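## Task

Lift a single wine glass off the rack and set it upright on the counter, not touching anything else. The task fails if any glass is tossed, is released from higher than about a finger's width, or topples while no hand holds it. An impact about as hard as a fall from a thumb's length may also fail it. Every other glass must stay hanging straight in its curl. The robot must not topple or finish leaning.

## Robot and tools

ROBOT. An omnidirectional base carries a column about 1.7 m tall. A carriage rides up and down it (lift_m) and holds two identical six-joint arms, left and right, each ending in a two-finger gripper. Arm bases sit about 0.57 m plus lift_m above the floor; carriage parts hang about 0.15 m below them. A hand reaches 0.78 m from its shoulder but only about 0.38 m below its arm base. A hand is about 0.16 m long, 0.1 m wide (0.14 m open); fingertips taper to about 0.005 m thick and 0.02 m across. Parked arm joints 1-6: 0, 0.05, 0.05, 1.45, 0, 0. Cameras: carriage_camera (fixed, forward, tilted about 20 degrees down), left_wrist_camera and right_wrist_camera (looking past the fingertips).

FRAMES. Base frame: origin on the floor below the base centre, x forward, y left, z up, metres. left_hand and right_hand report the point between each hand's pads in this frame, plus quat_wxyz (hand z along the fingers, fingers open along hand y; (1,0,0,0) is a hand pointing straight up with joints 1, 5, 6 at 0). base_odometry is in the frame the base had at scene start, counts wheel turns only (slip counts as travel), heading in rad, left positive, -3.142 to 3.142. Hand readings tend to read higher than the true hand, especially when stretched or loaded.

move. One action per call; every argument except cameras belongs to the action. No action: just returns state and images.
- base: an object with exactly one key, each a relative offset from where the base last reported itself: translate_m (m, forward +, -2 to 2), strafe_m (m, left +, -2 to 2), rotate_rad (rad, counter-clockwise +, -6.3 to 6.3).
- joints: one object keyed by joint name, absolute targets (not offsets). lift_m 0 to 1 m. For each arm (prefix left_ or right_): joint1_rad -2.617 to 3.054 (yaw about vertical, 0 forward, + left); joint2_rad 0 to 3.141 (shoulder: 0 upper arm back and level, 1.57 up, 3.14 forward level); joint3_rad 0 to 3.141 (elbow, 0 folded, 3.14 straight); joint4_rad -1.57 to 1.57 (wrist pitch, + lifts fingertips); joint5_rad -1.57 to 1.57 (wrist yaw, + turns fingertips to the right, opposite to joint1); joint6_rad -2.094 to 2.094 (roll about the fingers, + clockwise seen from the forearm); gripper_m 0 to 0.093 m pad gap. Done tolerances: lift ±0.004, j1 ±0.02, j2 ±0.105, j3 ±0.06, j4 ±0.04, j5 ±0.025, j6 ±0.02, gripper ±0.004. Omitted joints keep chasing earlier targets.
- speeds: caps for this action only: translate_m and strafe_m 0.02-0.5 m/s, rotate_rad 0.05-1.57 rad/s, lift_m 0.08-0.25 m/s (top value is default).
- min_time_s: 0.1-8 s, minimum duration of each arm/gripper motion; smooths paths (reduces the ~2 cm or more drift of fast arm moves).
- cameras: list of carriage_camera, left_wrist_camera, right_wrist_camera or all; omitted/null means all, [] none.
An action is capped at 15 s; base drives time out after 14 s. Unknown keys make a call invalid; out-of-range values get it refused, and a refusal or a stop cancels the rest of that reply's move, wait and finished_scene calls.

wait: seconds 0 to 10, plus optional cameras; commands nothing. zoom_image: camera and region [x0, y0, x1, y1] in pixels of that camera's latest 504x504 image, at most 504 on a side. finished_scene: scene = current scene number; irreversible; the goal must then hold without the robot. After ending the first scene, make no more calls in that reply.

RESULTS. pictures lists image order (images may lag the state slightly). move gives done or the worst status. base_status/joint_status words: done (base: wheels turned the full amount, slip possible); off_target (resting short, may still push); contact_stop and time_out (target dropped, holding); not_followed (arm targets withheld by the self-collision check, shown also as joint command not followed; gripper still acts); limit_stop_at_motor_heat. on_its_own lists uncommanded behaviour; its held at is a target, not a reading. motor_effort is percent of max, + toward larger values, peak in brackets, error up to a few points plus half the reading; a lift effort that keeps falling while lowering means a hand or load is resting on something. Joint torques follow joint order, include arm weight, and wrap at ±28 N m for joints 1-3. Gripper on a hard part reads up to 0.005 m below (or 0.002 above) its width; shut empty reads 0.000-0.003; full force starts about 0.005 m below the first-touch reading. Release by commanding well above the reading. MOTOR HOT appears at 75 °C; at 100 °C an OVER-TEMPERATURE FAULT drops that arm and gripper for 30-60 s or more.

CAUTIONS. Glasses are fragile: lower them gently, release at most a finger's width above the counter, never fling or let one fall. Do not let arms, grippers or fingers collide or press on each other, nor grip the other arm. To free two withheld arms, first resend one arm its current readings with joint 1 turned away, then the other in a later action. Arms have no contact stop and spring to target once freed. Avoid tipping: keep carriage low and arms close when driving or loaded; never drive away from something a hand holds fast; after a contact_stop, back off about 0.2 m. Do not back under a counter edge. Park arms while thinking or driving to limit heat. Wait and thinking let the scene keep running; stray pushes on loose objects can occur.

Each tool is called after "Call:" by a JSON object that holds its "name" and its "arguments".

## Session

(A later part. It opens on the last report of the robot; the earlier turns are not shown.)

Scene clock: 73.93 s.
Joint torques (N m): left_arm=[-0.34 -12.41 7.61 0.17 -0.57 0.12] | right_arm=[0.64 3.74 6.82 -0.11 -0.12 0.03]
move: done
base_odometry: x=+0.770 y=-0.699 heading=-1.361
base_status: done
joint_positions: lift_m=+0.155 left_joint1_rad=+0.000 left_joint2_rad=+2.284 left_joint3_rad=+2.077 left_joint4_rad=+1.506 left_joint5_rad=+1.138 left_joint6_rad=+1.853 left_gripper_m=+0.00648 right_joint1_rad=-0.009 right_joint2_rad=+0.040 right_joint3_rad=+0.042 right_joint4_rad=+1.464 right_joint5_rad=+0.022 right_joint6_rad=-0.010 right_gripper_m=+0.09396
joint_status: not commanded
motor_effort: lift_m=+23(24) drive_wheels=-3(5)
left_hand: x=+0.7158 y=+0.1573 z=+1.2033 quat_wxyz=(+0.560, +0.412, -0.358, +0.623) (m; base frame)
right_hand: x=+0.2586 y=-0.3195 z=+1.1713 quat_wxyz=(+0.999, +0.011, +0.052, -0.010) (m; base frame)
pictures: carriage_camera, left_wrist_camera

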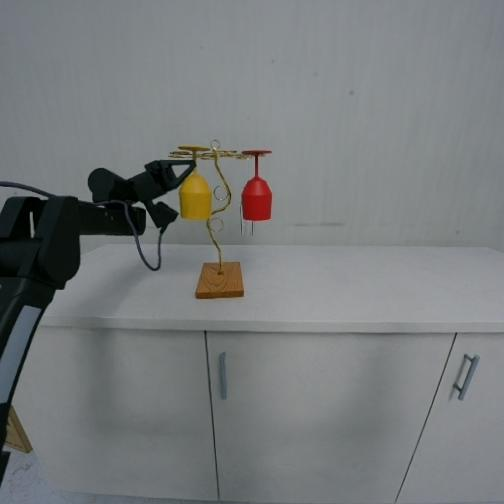

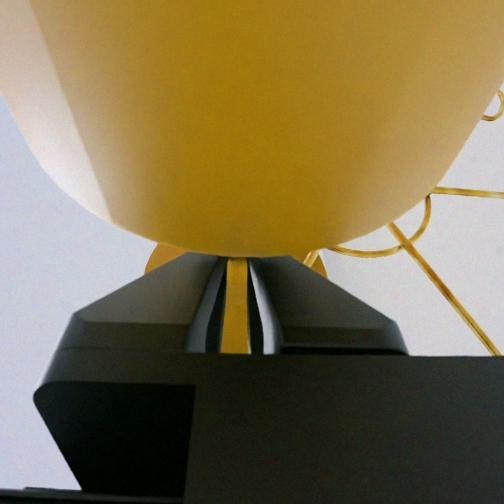

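Call:
{"name": "move", "arguments": {"base": {"translate_m": -0.025}, "speeds": {"translate_m": 0.04}, "cameras": []}}

Call:
{"name": "move", "arguments": {"base": {"strafe_m": -0.008}, "speeds": {"strafe_m": 0.04}, "cameras": ["carriage_camera", "left_wrist_camera"]}}

Call:
{"name": "zoom_image", "arguments": {"camera": "carriage_camera", "region": [160, 130, 260, 230]}}

Scene clock: 77.83 s.
Joint torques (N m): left_arm=[-0.06 -12.59 7.79 0.25 -0.57 0.08] | right_arm=[0.68 3.78 6.84 -0.12 -0.09 0.06]
move: done
base_odometry: x=+0.765 y=-0.674 heading=-1.361
base_status: done
joint_positions: lift_m=+0.155 left_joint1_rad=+0.000 left_joint2_rad=+2.284 left_joint3_rad=+2.077 left_joint4_rad=+1.505 left_joint5_rad=+1.139 left_joint6_rad=+1.853 left_gripper_m=+0.00648 right_joint1_rad=-0.009 right_joint2_rad=+0.040 right_joint3_rad=+0.042 right_joint4_rad=+1.464 right_joint5_rad=+0.022 right_joint6_rad=-0.010 right_gripper_m=+0.09396
joint_status: not commanded
motor_effort: lift_m=+23(23) drive_wheels=-2(5)
left_hand: x=+0.7160 y=+0.1572 z=+1.2030 quat_wxyz=(+0.560, +0.413, -0.358, +0.623) (m; base frame)
right_hand: x=+0.2586 y=-0.3195 z=+1.1713 quat_wxyz=(+0.999, +0.011, +0.052, -0.010) (m; base frame)
pictures: none
No camera images: "cameras" was empty.

Scene clock: 78.57 s.
Joint torques (N m): left_arm=[-0.16 -12.3 7.61 0.2 -0.63 0.1] | right_arm=[0.76 3.78 6.89 -0.12 -0.09 0.06]
move: done
base_odometry: x=+0.757 y=-0.676 heading=-1.361
base_status: done
joint_positions: lift_m=+0.155 left_joint1_rad=-0.002 left_joint2_rad=+2.284 left_joint3_rad=+2.077 left_joint4_rad=+1.505 left_joint5_rad=+1.139 left_joint6_rad=+1.853 left_gripper_m=+0.00648 right_joint1_rad=-0.009 right_joint2_rad=+0.040 right_joint3_rad=+0.042 right_joint4_rad=+1.464 right_joint5_rad=+0.022 right_joint6_rad=-0.010 right_gripper_m=+0.09396
joint_status: not commanded
motor_effort: lift_m=+23(23) drive_wheels=-2(5)
left_hand: x=+0.7157 y=+0.1563 z=+1.2030 quat_wxyz=(+0.561, +0.412, -0.359, +0.622) (m; base frame)
right_hand: x=+0.2586 y=-0.3195 z=+1.1713 quat_wxyz=(+0.999, +0.011, +0.052, -0.010) (m; base frame)
pictures: carriage_camera, left_wrist_camera

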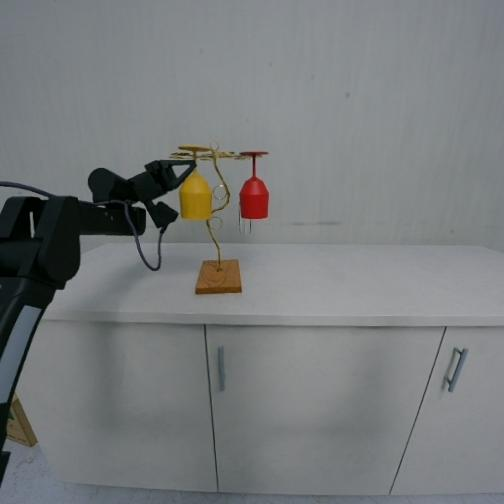

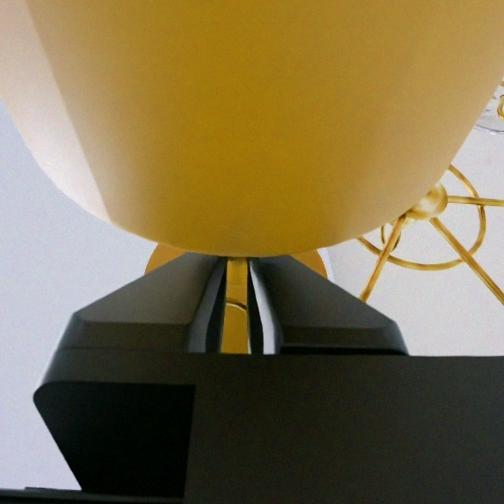

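Scaled by 5.040 from the camera's 504x504 image, which has a finer 720x720 frame.

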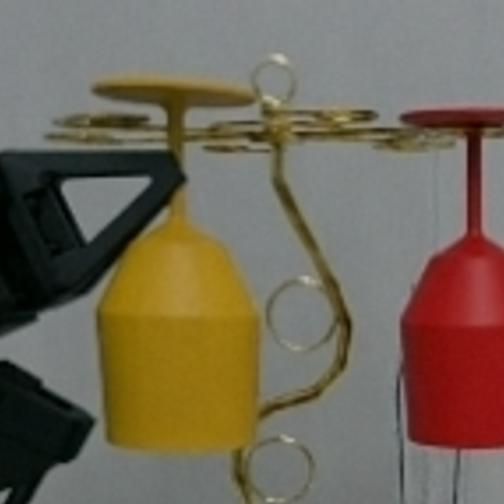

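Call:
{"name": "move", "arguments": {"base": {"translate_m": -0.025}, "speeds": {"translate_m": 0.05}, "cameras": []}}

Call:
{"name": "move", "arguments": {"base": {"strafe_m": -0.006}, "speeds": {"strafe_m": 0.04}, "cameras": ["carriage_camera", "left_wrist_camera"]}}

Call:
{"name": "zoom_image", "arguments": {"camera": "carriage_camera", "region": [160, 130, 260, 230]}}

Scene clock: 81.87 s.
Joint torques (N m): left_arm=[-0.25 -12.46 7.69 0.21 -0.58 0.11] | right_arm=[0.72 3.75 6.83 -0.14 -0.1 0.04]
move: done
base_odometry: x=+0.752 y=-0.652 heading=-1.361
base_status: done
joint_positions: lift_m=+0.155 left_joint1_rad=-0.002 left_joint2_rad=+2.284 left_joint3_rad=+2.077 left_joint4_rad=+1.505 left_joint5_rad=+1.139 left_joint6_rad=+1.853 left_gripper_m=+0.00648 right_joint1_rad=-0.009 right_joint2_rad=+0.040 right_joint3_rad=+0.042 right_joint4_rad=+1.464 right_joint5_rad=+0.022 right_joint6_rad=-0.010 right_gripper_m=+0.09396
joint_status: not commanded
motor_effort: lift_m=+23(23) drive_wheels=-2(5)
left_hand: x=+0.7157 y=+0.1563 z=+1.2030 quat_wxyz=(+0.561, +0.412, -0.359, +0.622) (m; base frame)
right_hand: x=+0.2586 y=-0.3195 z=+1.1713 quat_wxyz=(+0.999, +0.011, +0.052, -0.010) (m; base frame)
pictures: none
No camera images: "cameras" was empty.

Scene clock: 82.47 s.
Joint torques (N m): left_arm=[-0.06 -12.46 7.76 0.17 -0.6 0.11] | right_arm=[0.64 3.75 6.84 -0.12 -0.12 0.03]
move: done
base_odometry: x=+0.746 y=-0.653 heading=-1.361
base_status: done
joint_positions: lift_m=+0.155 left_joint1_rad=-0.003 left_joint2_rad=+2.284 left_joint3_rad=+2.077 left_joint4_rad=+1.505 left_joint5_rad=+1.139 left_joint6_rad=+1.853 left_gripper_m=+0.00648 right_joint1_rad=-0.009 right_joint2_rad=+0.040 right_joint3_rad=+0.042 right_joint4_rad=+1.464 right_joint5_rad=+0.022 right_joint6_rad=-0.010 right_gripper_m=+0.09396
joint_status: not commanded
motor_effort: lift_m=+23(23) drive_wheels=-2(3)
left_hand: x=+0.7155 y=+0.1559 z=+1.2030 quat_wxyz=(+0.561, +0.412, -0.359, +0.622) (m; base frame)
right_hand: x=+0.2586 y=-0.3195 z=+1.1713 quat_wxyz=(+0.999, +0.011, +0.052, -0.010) (m; base frame)
pictures: carriage_camera, left_wrist_camera

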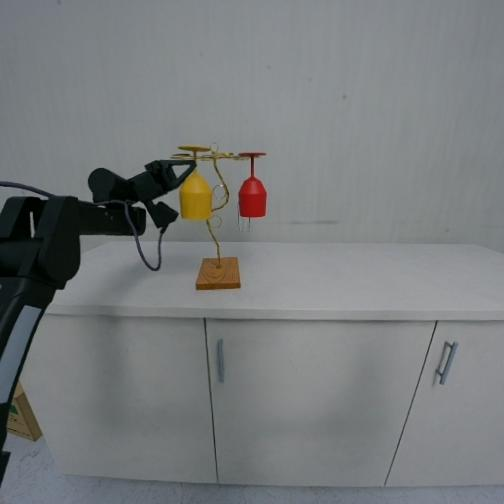

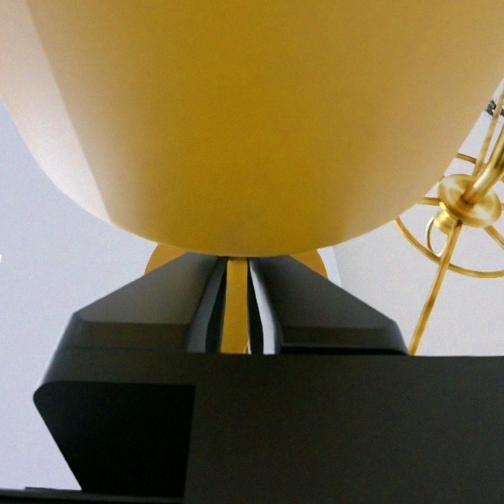

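Scaled by 5.040 from the camera's 504x504 image, which has a finer 720x720 frame.

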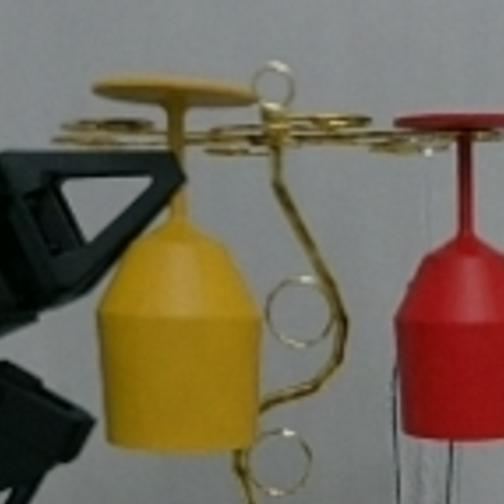

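Call:
{"name": "move", "arguments": {"base": {"translate_m": -0.065}, "speeds": {"translate_m": 0.08}, "cameras": []}}

Call:
{"name": "move", "arguments": {"base": {"strafe_m": 0.27}, "speeds": {"strafe_m": 0.15}, "cameras": ["carriage_camera"]}}

Call:
{"name": "move", "arguments": {"base": {"translate_m": 0.12}, "joints": {"lift_m": 0.245}, "speeds": {"translate_m": 0.1}, "cameras": ["carriage_camera"]}}

Scene clock: 87.27 s.
Joint torques (N m): left_arm=[0.01 -12.44 7.83 0.15 -0.58 0.1] | right_arm=[0.69 3.82 6.83 -0.09 -0.12 0.05]
move: done
base_odometry: x=+0.732 y=-0.589 heading=-1.362
base_status: done
joint_positions: lift_m=+0.155 left_joint1_rad=-0.003 left_joint2_rad=+2.284 left_joint3_rad=+2.077 left_joint4_rad=+1.505 left_joint5_rad=+1.139 left_joint6_rad=+1.853 left_gripper_m=+0.00648 right_joint1_rad=-0.009 right_joint2_rad=+0.040 right_joint3_rad=+0.042 right_joint4_rad=+1.464 right_joint5_rad=+0.022 right_joint6_rad=-0.010 right_gripper_m=+0.09396
joint_status: not commanded
motor_effort: lift_m=+23(24) drive_wheels=-1(6)
left_hand: x=+0.7154 y=+0.1559 z=+1.2031 quat_wxyz=(+0.561, +0.412, -0.359, +0.622) (m; base frame)
right_hand: x=+0.2586 y=-0.3195 z=+1.1713 quat_wxyz=(+0.999, +0.011, +0.052, -0.010) (m; base frame)
pictures: none
No camera images: "cameras" was empty.

Scene clock: 90.07 s.
Joint torques (N m): left_arm=[-0.27 -12.3 7.64 0.2 -0.6 0.09] | right_arm=[0.7 3.79 6.84 -0.17 -0.11 0.04]
move: done
base_odometry: x=+0.996 y=-0.533 heading=-1.361
base_status: done
joint_positions: lift_m=+0.155 left_joint1_rad=-0.001 left_joint2_rad=+2.284 left_joint3_rad=+2.077 left_joint4_rad=+1.505 left_joint5_rad=+1.139 left_joint6_rad=+1.853 left_gripper_m=+0.00648 right_joint1_rad=-0.009 right_joint2_rad=+0.040 right_joint3_rad=+0.042 right_joint4_rad=+1.464 right_joint5_rad=+0.022 right_joint6_rad=-0.010 right_gripper_m=+0.09396
joint_status: not commanded
motor_effort: lift_m=+23(24) drive_wheels=-2(6)
left_hand: x=+0.7157 y=+0.1569 z=+1.2031 quat_wxyz=(+0.560, +0.412, -0.359, +0.623) (m; base frame)
right_hand: x=+0.2586 y=-0.3195 z=+1.1713 quat_wxyz=(+0.999, +0.011, +0.052, -0.010) (m; base frame)
pictures: carriage_camera

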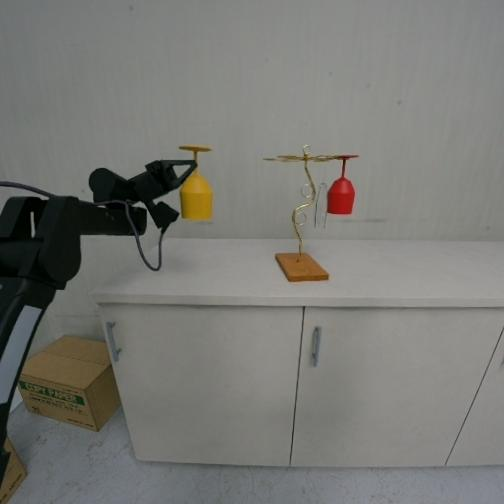

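Scene clock: 92.07 s.
Joint torques (N m): left_arm=[-0.16 -12.66 7.8 0.18 -0.64 0.1] | right_arm=[0.65 3.75 6.93 -0.12 -0.12 0.05]
move: done
base_odometry: x=+1.021 y=-0.650 heading=-1.361
base_status: done
joint_positions: lift_m=+0.245 left_joint1_rad=-0.001 left_joint2_rad=+2.284 left_joint3_rad=+2.077 left_joint4_rad=+1.507 left_joint5_rad=+1.142 left_joint6_rad=+1.853 left_gripper_m=+0.00648 right_joint1_rad=-0.009 right_joint2_rad=+0.040 right_joint3_rad=+0.042 right_joint4_rad=+1.465 right_joint5_rad=+0.022 right_joint6_rad=-0.010 right_gripper_m=+0.09396
joint_status: all done
motor_effort: lift_m=+24(28) drive_wheels=+1(7)
left_hand: x=+0.7157 y=+0.1567 z=+1.2924 quat_wxyz=(+0.560, +0.413, -0.360, +0.622) (m; base frame)
right_hand: x=+0.2583 y=-0.3195 z=+1.2613 quat_wxyz=(+0.999, +0.011, +0.052, -0.010) (m; base frame)
pictures: carriage_camera

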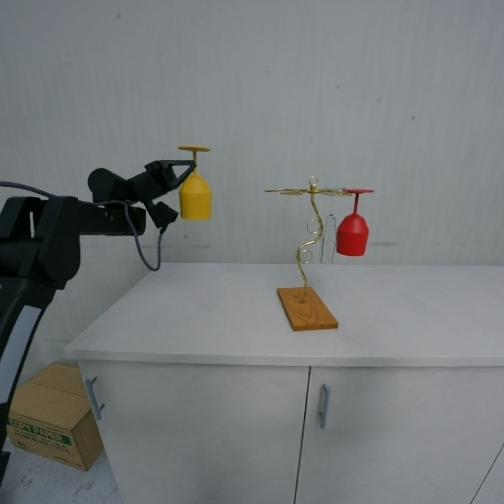

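Call:
{"name": "move", "arguments": {"joints": {"left_joint2_rad": 2.217, "left_joint3_rad": 1.968, "left_joint4_rad": -1.011, "left_joint5_rad": 1.15, "left_joint6_rad": 1.255, "left_joint1_rad": 0.0}, "min_time_s": 4.5, "cameras": ["carriage_camera"]}}

Call:
{"name": "zoom_image", "arguments": {"camera": "carriage_camera", "region": [150, 200, 250, 300]}}

Scene clock: 100.67 s.
Joint torques (N m): left_arm=[-0.16 -17.36 6.8 0.57 0.6 0.02] | right_arm=[0.66 3.79 6.82 -0.14 -0.11 0.04]
move: done
base_odometry: x=+1.021 y=-0.650 heading=-1.361
base_status: not commanded
joint_positions: lift_m=+0.245 left_joint1_rad=-0.001 left_joint2_rad=+2.267 left_joint3_rad=+1.976 left_joint4_rad=-1.002 left_joint5_rad=+1.142 left_joint6_rad=+1.264 left_gripper_m=+0.00647 right_joint1_rad=-0.009 right_joint2_rad=+0.040 right_joint3_rad=+0.042 right_joint4_rad=+1.465 right_joint5_rad=+0.022 right_joint6_rad=-0.010 right_gripper_m=+0.09396
joint_status: all done
motor_effort: lift_m=+23(24) drive_wheels=+1(1)
left_hand: x=+0.7129 y=+0.1567 z=+0.9924 quat_wxyz=(+0.410, +0.553, +0.628, -0.363) (m; base frame)
right_hand: x=+0.2583 y=-0.3195 z=+1.2613 quat_wxyz=(+0.999, +0.011, +0.052, -0.010) (m; base frame)
pictures: carriage_camera

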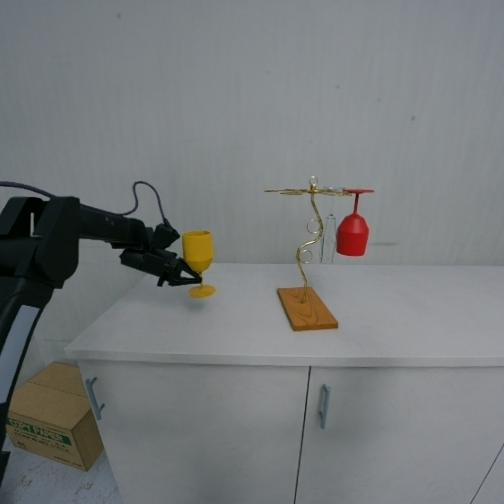

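Scaled by 5.040 from the camera's 504x504 image, which has a finer 720x720 frame.

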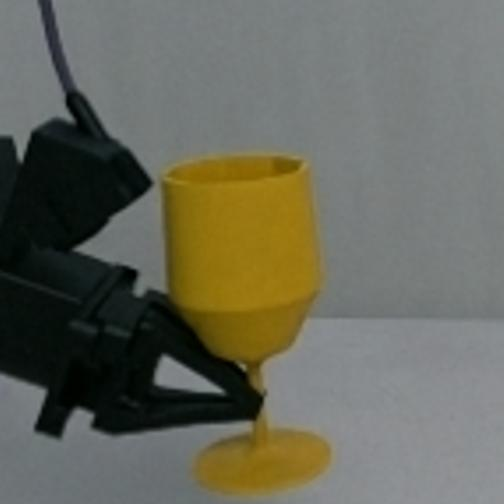

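Call:
{"name": "move", "arguments": {"joints": {"lift_m": 0.172}, "speeds": {"lift_m": 0.1}, "cameras": ["carriage_camera"]}}

Call:
{"name": "zoom_image", "arguments": {"camera": "carriage_camera", "region": [175, 265, 225, 315]}}

Call:
{"name": "move", "arguments": {"joints": {"lift_m": 0.164}, "speeds": {"lift_m": 0.08}, "cameras": ["carriage_camera"]}}

Call:
{"name": "zoom_image", "arguments": {"camera": "carriage_camera", "region": [175, 265, 225, 315]}}

Scene clock: 103.87 s.
Joint torques (N m): left_arm=[-0.29 -16.17 7.35 0.61 0.63 -0.03] | right_arm=[0.72 3.79 6.84 -0.17 -0.11 0.04]
move: done
base_odometry: x=+1.021 y=-0.650 heading=-1.361
base_status: not commanded
joint_positions: lift_m=+0.172 left_joint1_rad=-0.001 left_joint2_rad=+2.254 left_joint3_rad=+1.970 left_joint4_rad=-1.007 left_joint5_rad=+1.142 left_joint6_rad=+1.263 left_gripper_m=+0.00647 right_joint1_rad=-0.009 right_joint2_rad=+0.040 right_joint3_rad=+0.042 right_joint4_rad=+1.465 right_joint5_rad=+0.022 right_joint6_rad=-0.010 right_gripper_m=+0.09396
joint_status: all done
motor_effort: lift_m=+21(21) drive_wheels=-3(4)
left_hand: x=+0.7105 y=+0.1567 z=+0.9237 quat_wxyz=(+0.410, +0.553, +0.628, -0.363) (m; base frame)
right_hand: x=+0.2583 y=-0.3195 z=+1.1886 quat_wxyz=(+0.999, +0.011, +0.052, -0.010) (m; base frame)
pictures: carriage_camera

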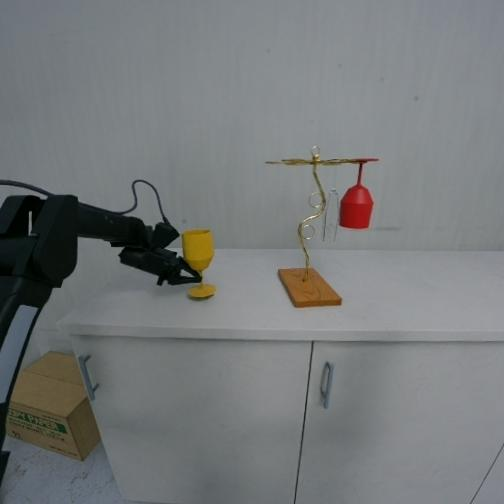

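Scaled by 10.080 from the camera's 504x504 image, which has a finer 720x720 frame.

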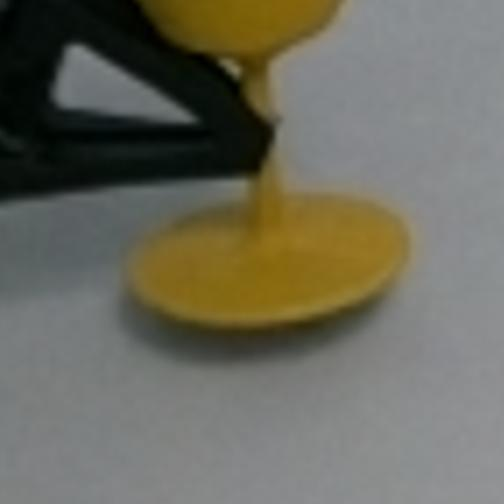

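Scene clock: 104.33 s.
Joint torques (N m): left_arm=[-0.09 -15.71 7.53 0.64 0.56 -0.03] | right_arm=[0.66 3.7 6.95 -0.15 -0.11 0.04]
move: done
base_odometry: x=+1.021 y=-0.650 heading=-1.361
base_status: not commanded
joint_positions: lift_m=+0.164 left_joint1_rad=-0.001 left_joint2_rad=+2.250 left_joint3_rad=+1.967 left_joint4_rad=-1.009 left_joint5_rad=+1.140 left_joint6_rad=+1.263 left_gripper_m=+0.00647 right_joint1_rad=-0.009 right_joint2_rad=+0.040 right_joint3_rad=+0.042 right_joint4_rad=+1.465 right_joint5_rad=+0.022 right_joint6_rad=-0.010 right_gripper_m=+0.09396
joint_status: all done
motor_effort: lift_m=+21(21) drive_wheels=-4(4)
left_hand: x=+0.7096 y=+0.1568 z=+0.9166 quat_wxyz=(+0.410, +0.553, +0.628, -0.363) (m; base frame)
right_hand: x=+0.2583 y=-0.3195 z=+1.1807 quat_wxyz=(+0.999, +0.011, +0.052, -0.010) (m; base frame)
pictures: carriage_camera

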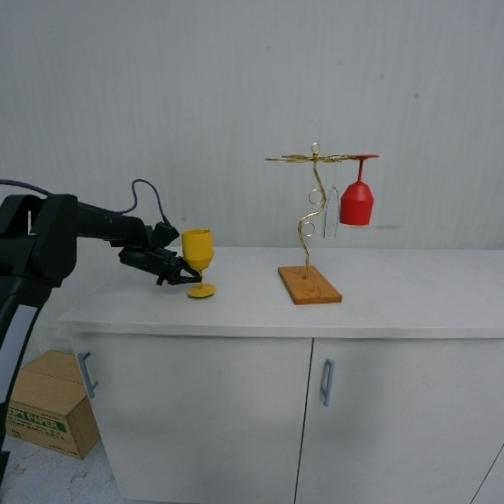

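Scaled by 10.080 from the camera's 504x504 image, which has a finer 720x720 frame.

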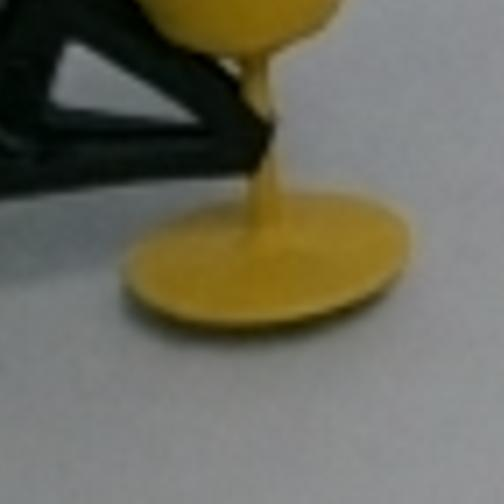

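Call:
{"name": "move", "arguments": {"joints": {"lift_m": 0.159}, "speeds": {"lift_m": 0.08}, "cameras": []}}

Call:
{"name": "move", "arguments": {"joints": {"lift_m": 0.156}, "speeds": {"lift_m": 0.08}, "cameras": ["carriage_camera"]}}

Call:
{"name": "zoom_image", "arguments": {"camera": "carriage_camera", "region": [175, 265, 225, 315]}}

Scene clock: 106.77 s.
Joint torques (N m): left_arm=[-0.25 -15.66 7.64 0.65 0.59 -0.03] | right_arm=[0.73 3.75 6.86 -0.16 -0.11 0.05]
move: done
base_odometry: x=+1.021 y=-0.650 heading=-1.361
base_status: not commanded
joint_positions: lift_m=+0.159 left_joint1_rad=-0.001 left_joint2_rad=+2.248 left_joint3_rad=+1.966 left_joint4_rad=-1.010 left_joint5_rad=+1.140 left_joint6_rad=+1.263 left_gripper_m=+0.00647 right_joint1_rad=-0.009 right_joint2_rad=+0.040 right_joint3_rad=+0.042 right_joint4_rad=+1.465 right_joint5_rad=+0.022 right_joint6_rad=-0.010 right_gripper_m=+0.09396
joint_status: all done
motor_effort: lift_m=+20(21) drive_wheels=+1(4)
left_hand: x=+0.7093 y=+0.1568 z=+0.9121 quat_wxyz=(+0.409, +0.553, +0.629, -0.363) (m; base frame)
right_hand: x=+0.2583 y=-0.3195 z=+1.1757 quat_wxyz=(+0.999, +0.011, +0.052, -0.010) (m; base frame)
pictures: none
No camera images: "cameras" was empty.

Scene clock: 107.27 s.
Joint torques (N m): left_arm=[-0.12 -15.5 7.66 0.67 0.6 -0.02] | right_arm=[0.73 3.75 6.84 -0.13 -0.12 0.04]
move: done
base_odometry: x=+1.021 y=-0.650 heading=-1.361
base_status: not commanded
joint_positions: lift_m=+0.156 left_joint1_rad=-0.001 left_joint2_rad=+2.247 left_joint3_rad=+1.966 left_joint4_rad=-1.011 left_joint5_rad=+1.140 left_joint6_rad=+1.263 left_gripper_m=+0.00647 right_joint1_rad=-0.009 right_joint2_rad=+0.040 right_joint3_rad=+0.042 right_joint4_rad=+1.465 right_joint5_rad=+0.022 right_joint6_rad=-0.010 right_gripper_m=+0.09396
joint_status: all done
motor_effort: lift_m=+20(20) drive_wheels=-3(4)
left_hand: x=+0.7091 y=+0.1569 z=+0.9096 quat_wxyz=(+0.410, +0.553, +0.629, -0.362) (m; base frame)
right_hand: x=+0.2584 y=-0.3195 z=+1.1728 quat_wxyz=(+0.999, +0.011, +0.052, -0.010) (m; base frame)
pictures: carriage_camera

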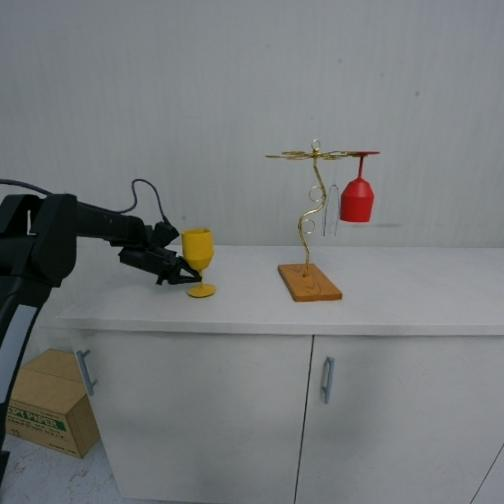

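Scaled by 10.080 from the camera's 504x504 image, which has a finer 720x720 frame.

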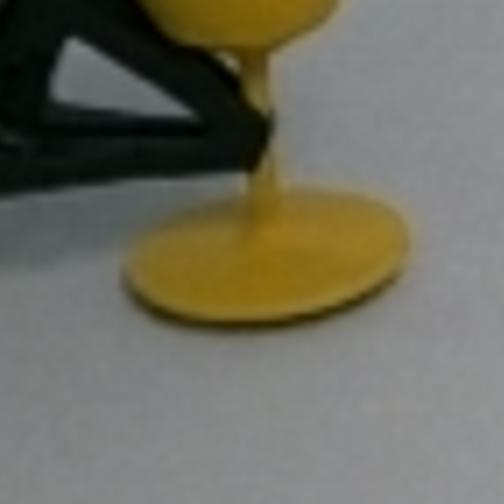

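Call:
{"name": "move", "arguments": {"joints": {"lift_m": 0.153}, "speeds": {"lift_m": 0.08}, "cameras": []}}

Call:
{"name": "move", "arguments": {"joints": {"lift_m": 0.151}, "speeds": {"lift_m": 0.08}, "cameras": ["carriage_camera"]}}

Call:
{"name": "zoom_image", "arguments": {"camera": "carriage_camera", "region": [175, 265, 225, 315]}}

Scene clock: 108.67 s.
Joint torques (N m): left_arm=[-0.13 -15.43 7.47 0.65 0.62 -0.02] | right_arm=[0.7 3.78 6.9 -0.1 -0.1 0.05]
move: done
base_odometry: x=+1.021 y=-0.650 heading=-1.361
base_status: not commanded
joint_positions: lift_m=+0.153 left_joint1_rad=-0.001 left_joint2_rad=+2.247 left_joint3_rad=+1.966 left_joint4_rad=-1.011 left_joint5_rad=+1.139 left_joint6_rad=+1.263 left_gripper_m=+0.00647 right_joint1_rad=-0.009 right_joint2_rad=+0.040 right_joint3_rad=+0.042 right_joint4_rad=+1.465 right_joint5_rad=+0.022 right_joint6_rad=-0.010 right_gripper_m=+0.09396
joint_status: all done
motor_effort: lift_m=+20(20) drive_wheels=-3(4)
left_hand: x=+0.7090 y=+0.1569 z=+0.9066 quat_wxyz=(+0.409, +0.553, +0.629, -0.362) (m; base frame)
right_hand: x=+0.2584 y=-0.3195 z=+1.1698 quat_wxyz=(+0.999, +0.011, +0.052, -0.010) (m; base frame)
pictures: none
No camera images: "cameras" was empty.

Scene clock: 109.03 s.
Joint torques (N m): left_arm=[-0.27 -15.41 7.75 0.68 0.62 0] | right_arm=[0.76 3.74 6.78 -0.17 -0.13 0.04]
move: done
base_odometry: x=+1.021 y=-0.650 heading=-1.361
base_status: not commanded
joint_positions: lift_m=+0.151 left_joint1_rad=-0.001 left_joint2_rad=+2.246 left_joint3_rad=+1.966 left_joint4_rad=-1.011 left_joint5_rad=+1.140 left_joint6_rad=+1.263 left_gripper_m=+0.00647 right_joint1_rad=-0.009 right_joint2_rad=+0.040 right_joint3_rad=+0.042 right_joint4_rad=+1.465 right_joint5_rad=+0.022 right_joint6_rad=-0.010 right_gripper_m=+0.09396
joint_status: all done
motor_effort: lift_m=+19(20) drive_wheels=+1(4)
left_hand: x=+0.7090 y=+0.1569 z=+0.9051 quat_wxyz=(+0.410, +0.553, +0.628, -0.362) (m; base frame)
right_hand: x=+0.2585 y=-0.3195 z=+1.1678 quat_wxyz=(+0.999, +0.011, +0.052, -0.010) (m; base frame)
pictures: carriage_camera

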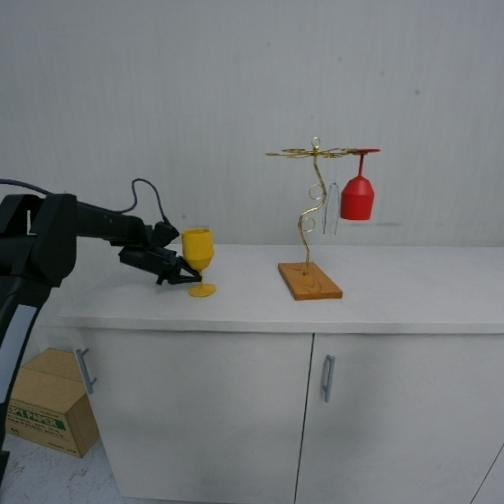

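Scaled by 10.080 from the camera's 504x504 image, which has a finer 720x720 frame.

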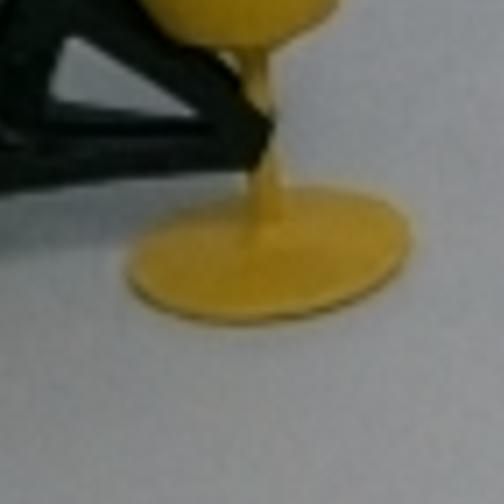

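Call:
{"name": "move", "arguments": {"joints": {"lift_m": 0.149}, "speeds": {"lift_m": 0.08}, "cameras": []}}

Call:
{"name": "move", "arguments": {"joints": {"lift_m": 0.147}, "speeds": {"lift_m": 0.08}, "cameras": ["carriage_camera"]}}

Call:
{"name": "zoom_image", "arguments": {"camera": "carriage_camera", "region": [175, 265, 225, 315]}}

Scene clock: 110.17 s.
Joint torques (N m): left_arm=[-0.18 -15.41 7.62 0.66 0.54 -0.04] | right_arm=[0.72 3.78 6.84 -0.13 -0.12 0.05]
move: done
base_odometry: x=+1.021 y=-0.650 heading=-1.361
base_status: not commanded
joint_positions: lift_m=+0.149 left_joint1_rad=-0.001 left_joint2_rad=+2.246 left_joint3_rad=+1.966 left_joint4_rad=-1.011 left_joint5_rad=+1.147 left_joint6_rad=+1.263 left_gripper_m=+0.00647 right_joint1_rad=-0.009 right_joint2_rad=+0.040 right_joint3_rad=+0.042 right_joint4_rad=+1.465 right_joint5_rad=+0.022 right_joint6_rad=-0.010 right_gripper_m=+0.09396
joint_status: all done
motor_effort: lift_m=+19(20) drive_wheels=+0(3)
left_hand: x=+0.7087 y=+0.1564 z=+0.9041 quat_wxyz=(+0.411, +0.552, +0.627, -0.365) (m; base frame)
right_hand: x=+0.2585 y=-0.3195 z=+1.1658 quat_wxyz=(+0.999, +0.011, +0.052, -0.010) (m; base frame)
pictures: none
No camera images: "cameras" was empty.

Scene clock: 110.57 s.
Joint torques (N m): left_arm=[-0.21 -15.31 7.69 0.66 0.45 -0.03] | right_arm=[0.72 3.74 6.76 -0.14 -0.11 0.05]
move: done
base_odometry: x=+1.021 y=-0.650 heading=-1.361
base_status: not commanded
joint_positions: lift_m=+0.147 left_joint1_rad=-0.001 left_joint2_rad=+2.245 left_joint3_rad=+1.966 left_joint4_rad=-1.010 left_joint5_rad=+1.155 left_joint6_rad=+1.263 left_gripper_m=+0.00647 right_joint1_rad=-0.009 right_joint2_rad=+0.040 right_joint3_rad=+0.042 right_joint4_rad=+1.465 right_joint5_rad=+0.022 right_joint6_rad=-0.010 right_gripper_m=+0.09396
joint_status: all done
motor_effort: lift_m=+19(20) drive_wheels=-4(4)
left_hand: x=+0.7084 y=+0.1558 z=+0.9037 quat_wxyz=(+0.414, +0.552, +0.624, -0.367) (m; base frame)
right_hand: x=+0.2585 y=-0.3195 z=+1.1638 quat_wxyz=(+0.999, +0.011, +0.052, -0.010) (m; base frame)
pictures: carriage_camera

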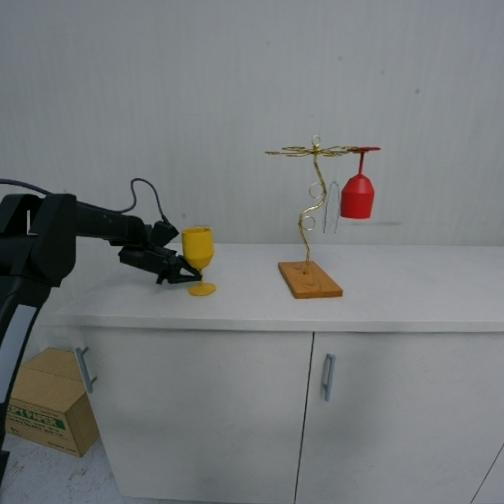

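Scaled by 10.080 from the camera's 504x504 image, which has a finer 720x720 frame.

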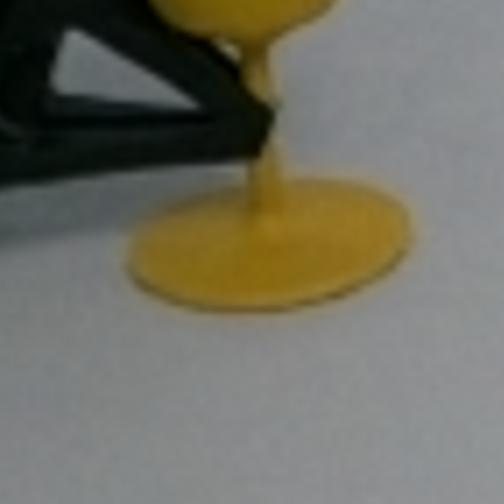

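Call:
{"name": "move", "arguments": {"joints": {"lift_m": 0.149}, "speeds": {"lift_m": 0.08}, "cameras": []}}

Call:
{"name": "move", "arguments": {"joints": {"left_gripper_m": 0.02}, "min_time_s": 1.5, "cameras": ["carriage_camera"]}}

Call:
{"name": "zoom_image", "arguments": {"camera": "carriage_camera", "region": [160, 215, 240, 305]}}

Scene clock: 111.93 s.
Joint torques (N m): left_arm=[-0.12 -15.41 7.66 0.6 0.47 -0.01] | right_arm=[0.7 3.75 6.84 -0.12 -0.12 0.04]
move: done
base_odometry: x=+1.021 y=-0.650 heading=-1.361
base_status: not commanded
joint_positions: lift_m=+0.149 left_joint1_rad=-0.001 left_joint2_rad=+2.245 left_joint3_rad=+1.966 left_joint4_rad=-1.010 left_joint5_rad=+1.153 left_joint6_rad=+1.263 left_gripper_m=+0.00647 right_joint1_rad=-0.009 right_joint2_rad=+0.040 right_joint3_rad=+0.042 right_joint4_rad=+1.465 right_joint5_rad=+0.022 right_joint6_rad=-0.010 right_gripper_m=+0.09396
joint_status: all done
motor_effort: lift_m=+24(26) drive_wheels=+1(3)
left_hand: x=+0.7085 y=+0.1559 z=+0.9049 quat_wxyz=(+0.413, +0.552, +0.625, -0.367) (m; base frame)
right_hand: x=+0.2585 y=-0.3195 z=+1.1652 quat_wxyz=(+0.999, +0.011, +0.052, -0.010) (m; base frame)
pictures: none
No camera images: "cameras" was empty.

Scene clock: 113.73 s.
Joint torques (N m): left_arm=[-0.23 -15.25 7.64 0.62 0.49 -0.02] | right_arm=[0.69 3.73 6.86 -0.13 -0.11 0.05]
move: done
base_odometry: x=+1.021 y=-0.650 heading=-1.361
base_status: not commanded
joint_positions: lift_m=+0.149 left_joint1_rad=-0.001 left_joint2_rad=+2.245 left_joint3_rad=+1.966 left_joint4_rad=-1.010 left_joint5_rad=+1.153 left_joint6_rad=+1.263 left_gripper_m=+0.01993 right_joint1_rad=-0.009 right_joint2_rad=+0.040 right_joint3_rad=+0.042 right_joint4_rad=+1.465 right_joint5_rad=+0.022 right_joint6_rad=-0.010 right_gripper_m=+0.09396
joint_status: all done
motor_effort: lift_m=+24(24) drive_wheels=+1(3)
left_hand: x=+0.7085 y=+0.1559 z=+0.9049 quat_wxyz=(+0.413, +0.552, +0.625, -0.367) (m; base frame)
right_hand: x=+0.2585 y=-0.3195 z=+1.1652 quat_wxyz=(+0.999, +0.011, +0.052, -0.010) (m; base frame)
pictures: carriage_camera

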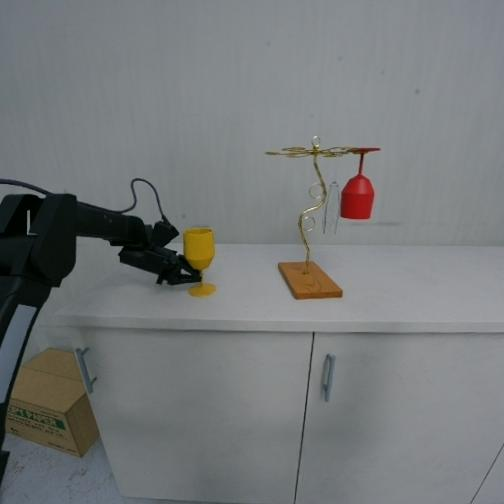

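Scaled by 5.600 from the camera's 504x504 image, which has a finer 720x720 frame.

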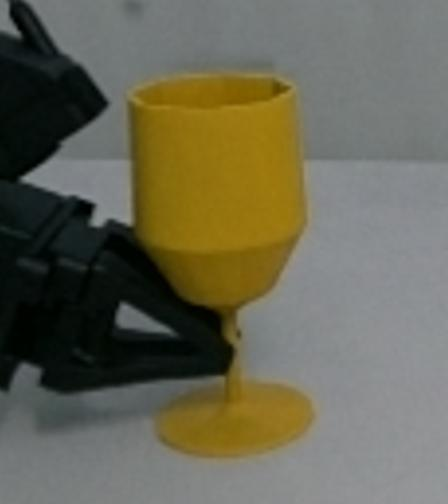

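Call:
{"name": "move", "arguments": {"joints": {"left_gripper_m": 0.075}, "min_time_s": 1.0, "cameras": []}}

Call:
{"name": "move", "arguments": {"base": {"strafe_m": 0.2}, "speeds": {"strafe_m": 0.12}, "cameras": ["carriage_camera"]}}

Call:
{"name": "zoom_image", "arguments": {"camera": "carriage_camera", "region": [220, 130, 420, 330]}}

Scene clock: 116.03 s.
Joint torques (N m): left_arm=[-0.31 -15.38 7.54 0.62 0.48 -0.04] | right_arm=[0.66 3.77 6.83 -0.14 -0.11 0.05]
move: done
base_odometry: x=+1.021 y=-0.650 heading=-1.361
base_status: not commanded
joint_positions: lift_m=+0.149 left_joint1_rad=-0.001 left_joint2_rad=+2.245 left_joint3_rad=+1.966 left_joint4_rad=-1.010 left_joint5_rad=+1.153 left_joint6_rad=+1.263 left_gripper_m=+0.07491 right_joint1_rad=-0.009 right_joint2_rad=+0.040 right_joint3_rad=+0.042 right_joint4_rad=+1.465 right_joint5_rad=+0.022 right_joint6_rad=-0.010 right_gripper_m=+0.09396
joint_status: all done
motor_effort: lift_m=+24(24) drive_wheels=+1(1)
left_hand: x=+0.7085 y=+0.1559 z=+0.9049 quat_wxyz=(+0.413, +0.552, +0.625, -0.367) (m; base frame)
right_hand: x=+0.2585 y=-0.3195 z=+1.1652 quat_wxyz=(+0.999, +0.011, +0.052, -0.010) (m; base frame)
pictures: none
No camera images: "cameras" was empty.

Scene clock: 118.47 s.
Joint torques (N m): left_arm=[-0.24 -15.19 7.72 0.7 0.5 -0.03] | right_arm=[0.72 3.77 6.87 -0.14 -0.12 0.05]
move: done
MOTOR HOT: joint 2 (shoulder) of the left arm reports 75 °C; the controller stops that arm at 100 °C. To cool a motor, set the load down, stop pushing, or move to a pose that needs little force.
base_odometry: x=+1.217 y=-0.609 heading=-1.361
base_status: done
joint_positions: lift_m=+0.149 left_joint1_rad=+0.000 left_joint2_rad=+2.245 left_joint3_rad=+1.966 left_joint4_rad=-1.010 left_joint5_rad=+1.153 left_joint6_rad=+1.263 left_gripper_m=+0.07491 right_joint1_rad=-0.009 right_joint2_rad=+0.040 right_joint3_rad=+0.042 right_joint4_rad=+1.465 right_joint5_rad=+0.022 right_joint6_rad=-0.010 right_gripper_m=+0.09396
joint_status: not commanded
motor_effort: lift_m=+24(25) drive_wheels=-3(6)
left_hand: x=+0.7086 y=+0.1563 z=+0.9049 quat_wxyz=(+0.413, +0.552, +0.625, -0.366) (m; base frame)
right_hand: x=+0.2585 y=-0.3195 z=+1.1652 quat_wxyz=(+0.999, +0.011, +0.052, -0.010) (m; base frame)
pictures: carriage_camera

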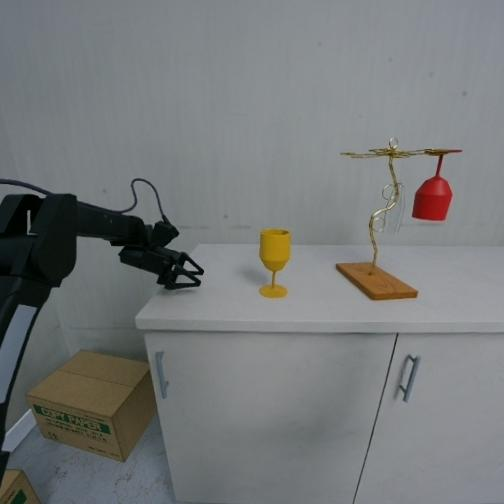

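Scaled by 2.520 from the camera's 504x504 image, which has a finer 720x720 frame.

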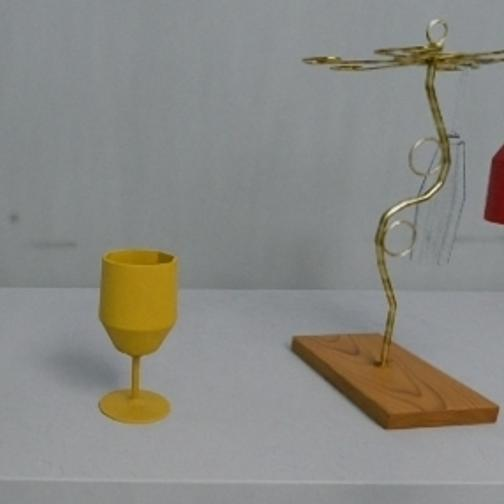

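Call:
{"name": "finished_scene", "arguments": {"scene": 3}}

The scene is finished: the task was done.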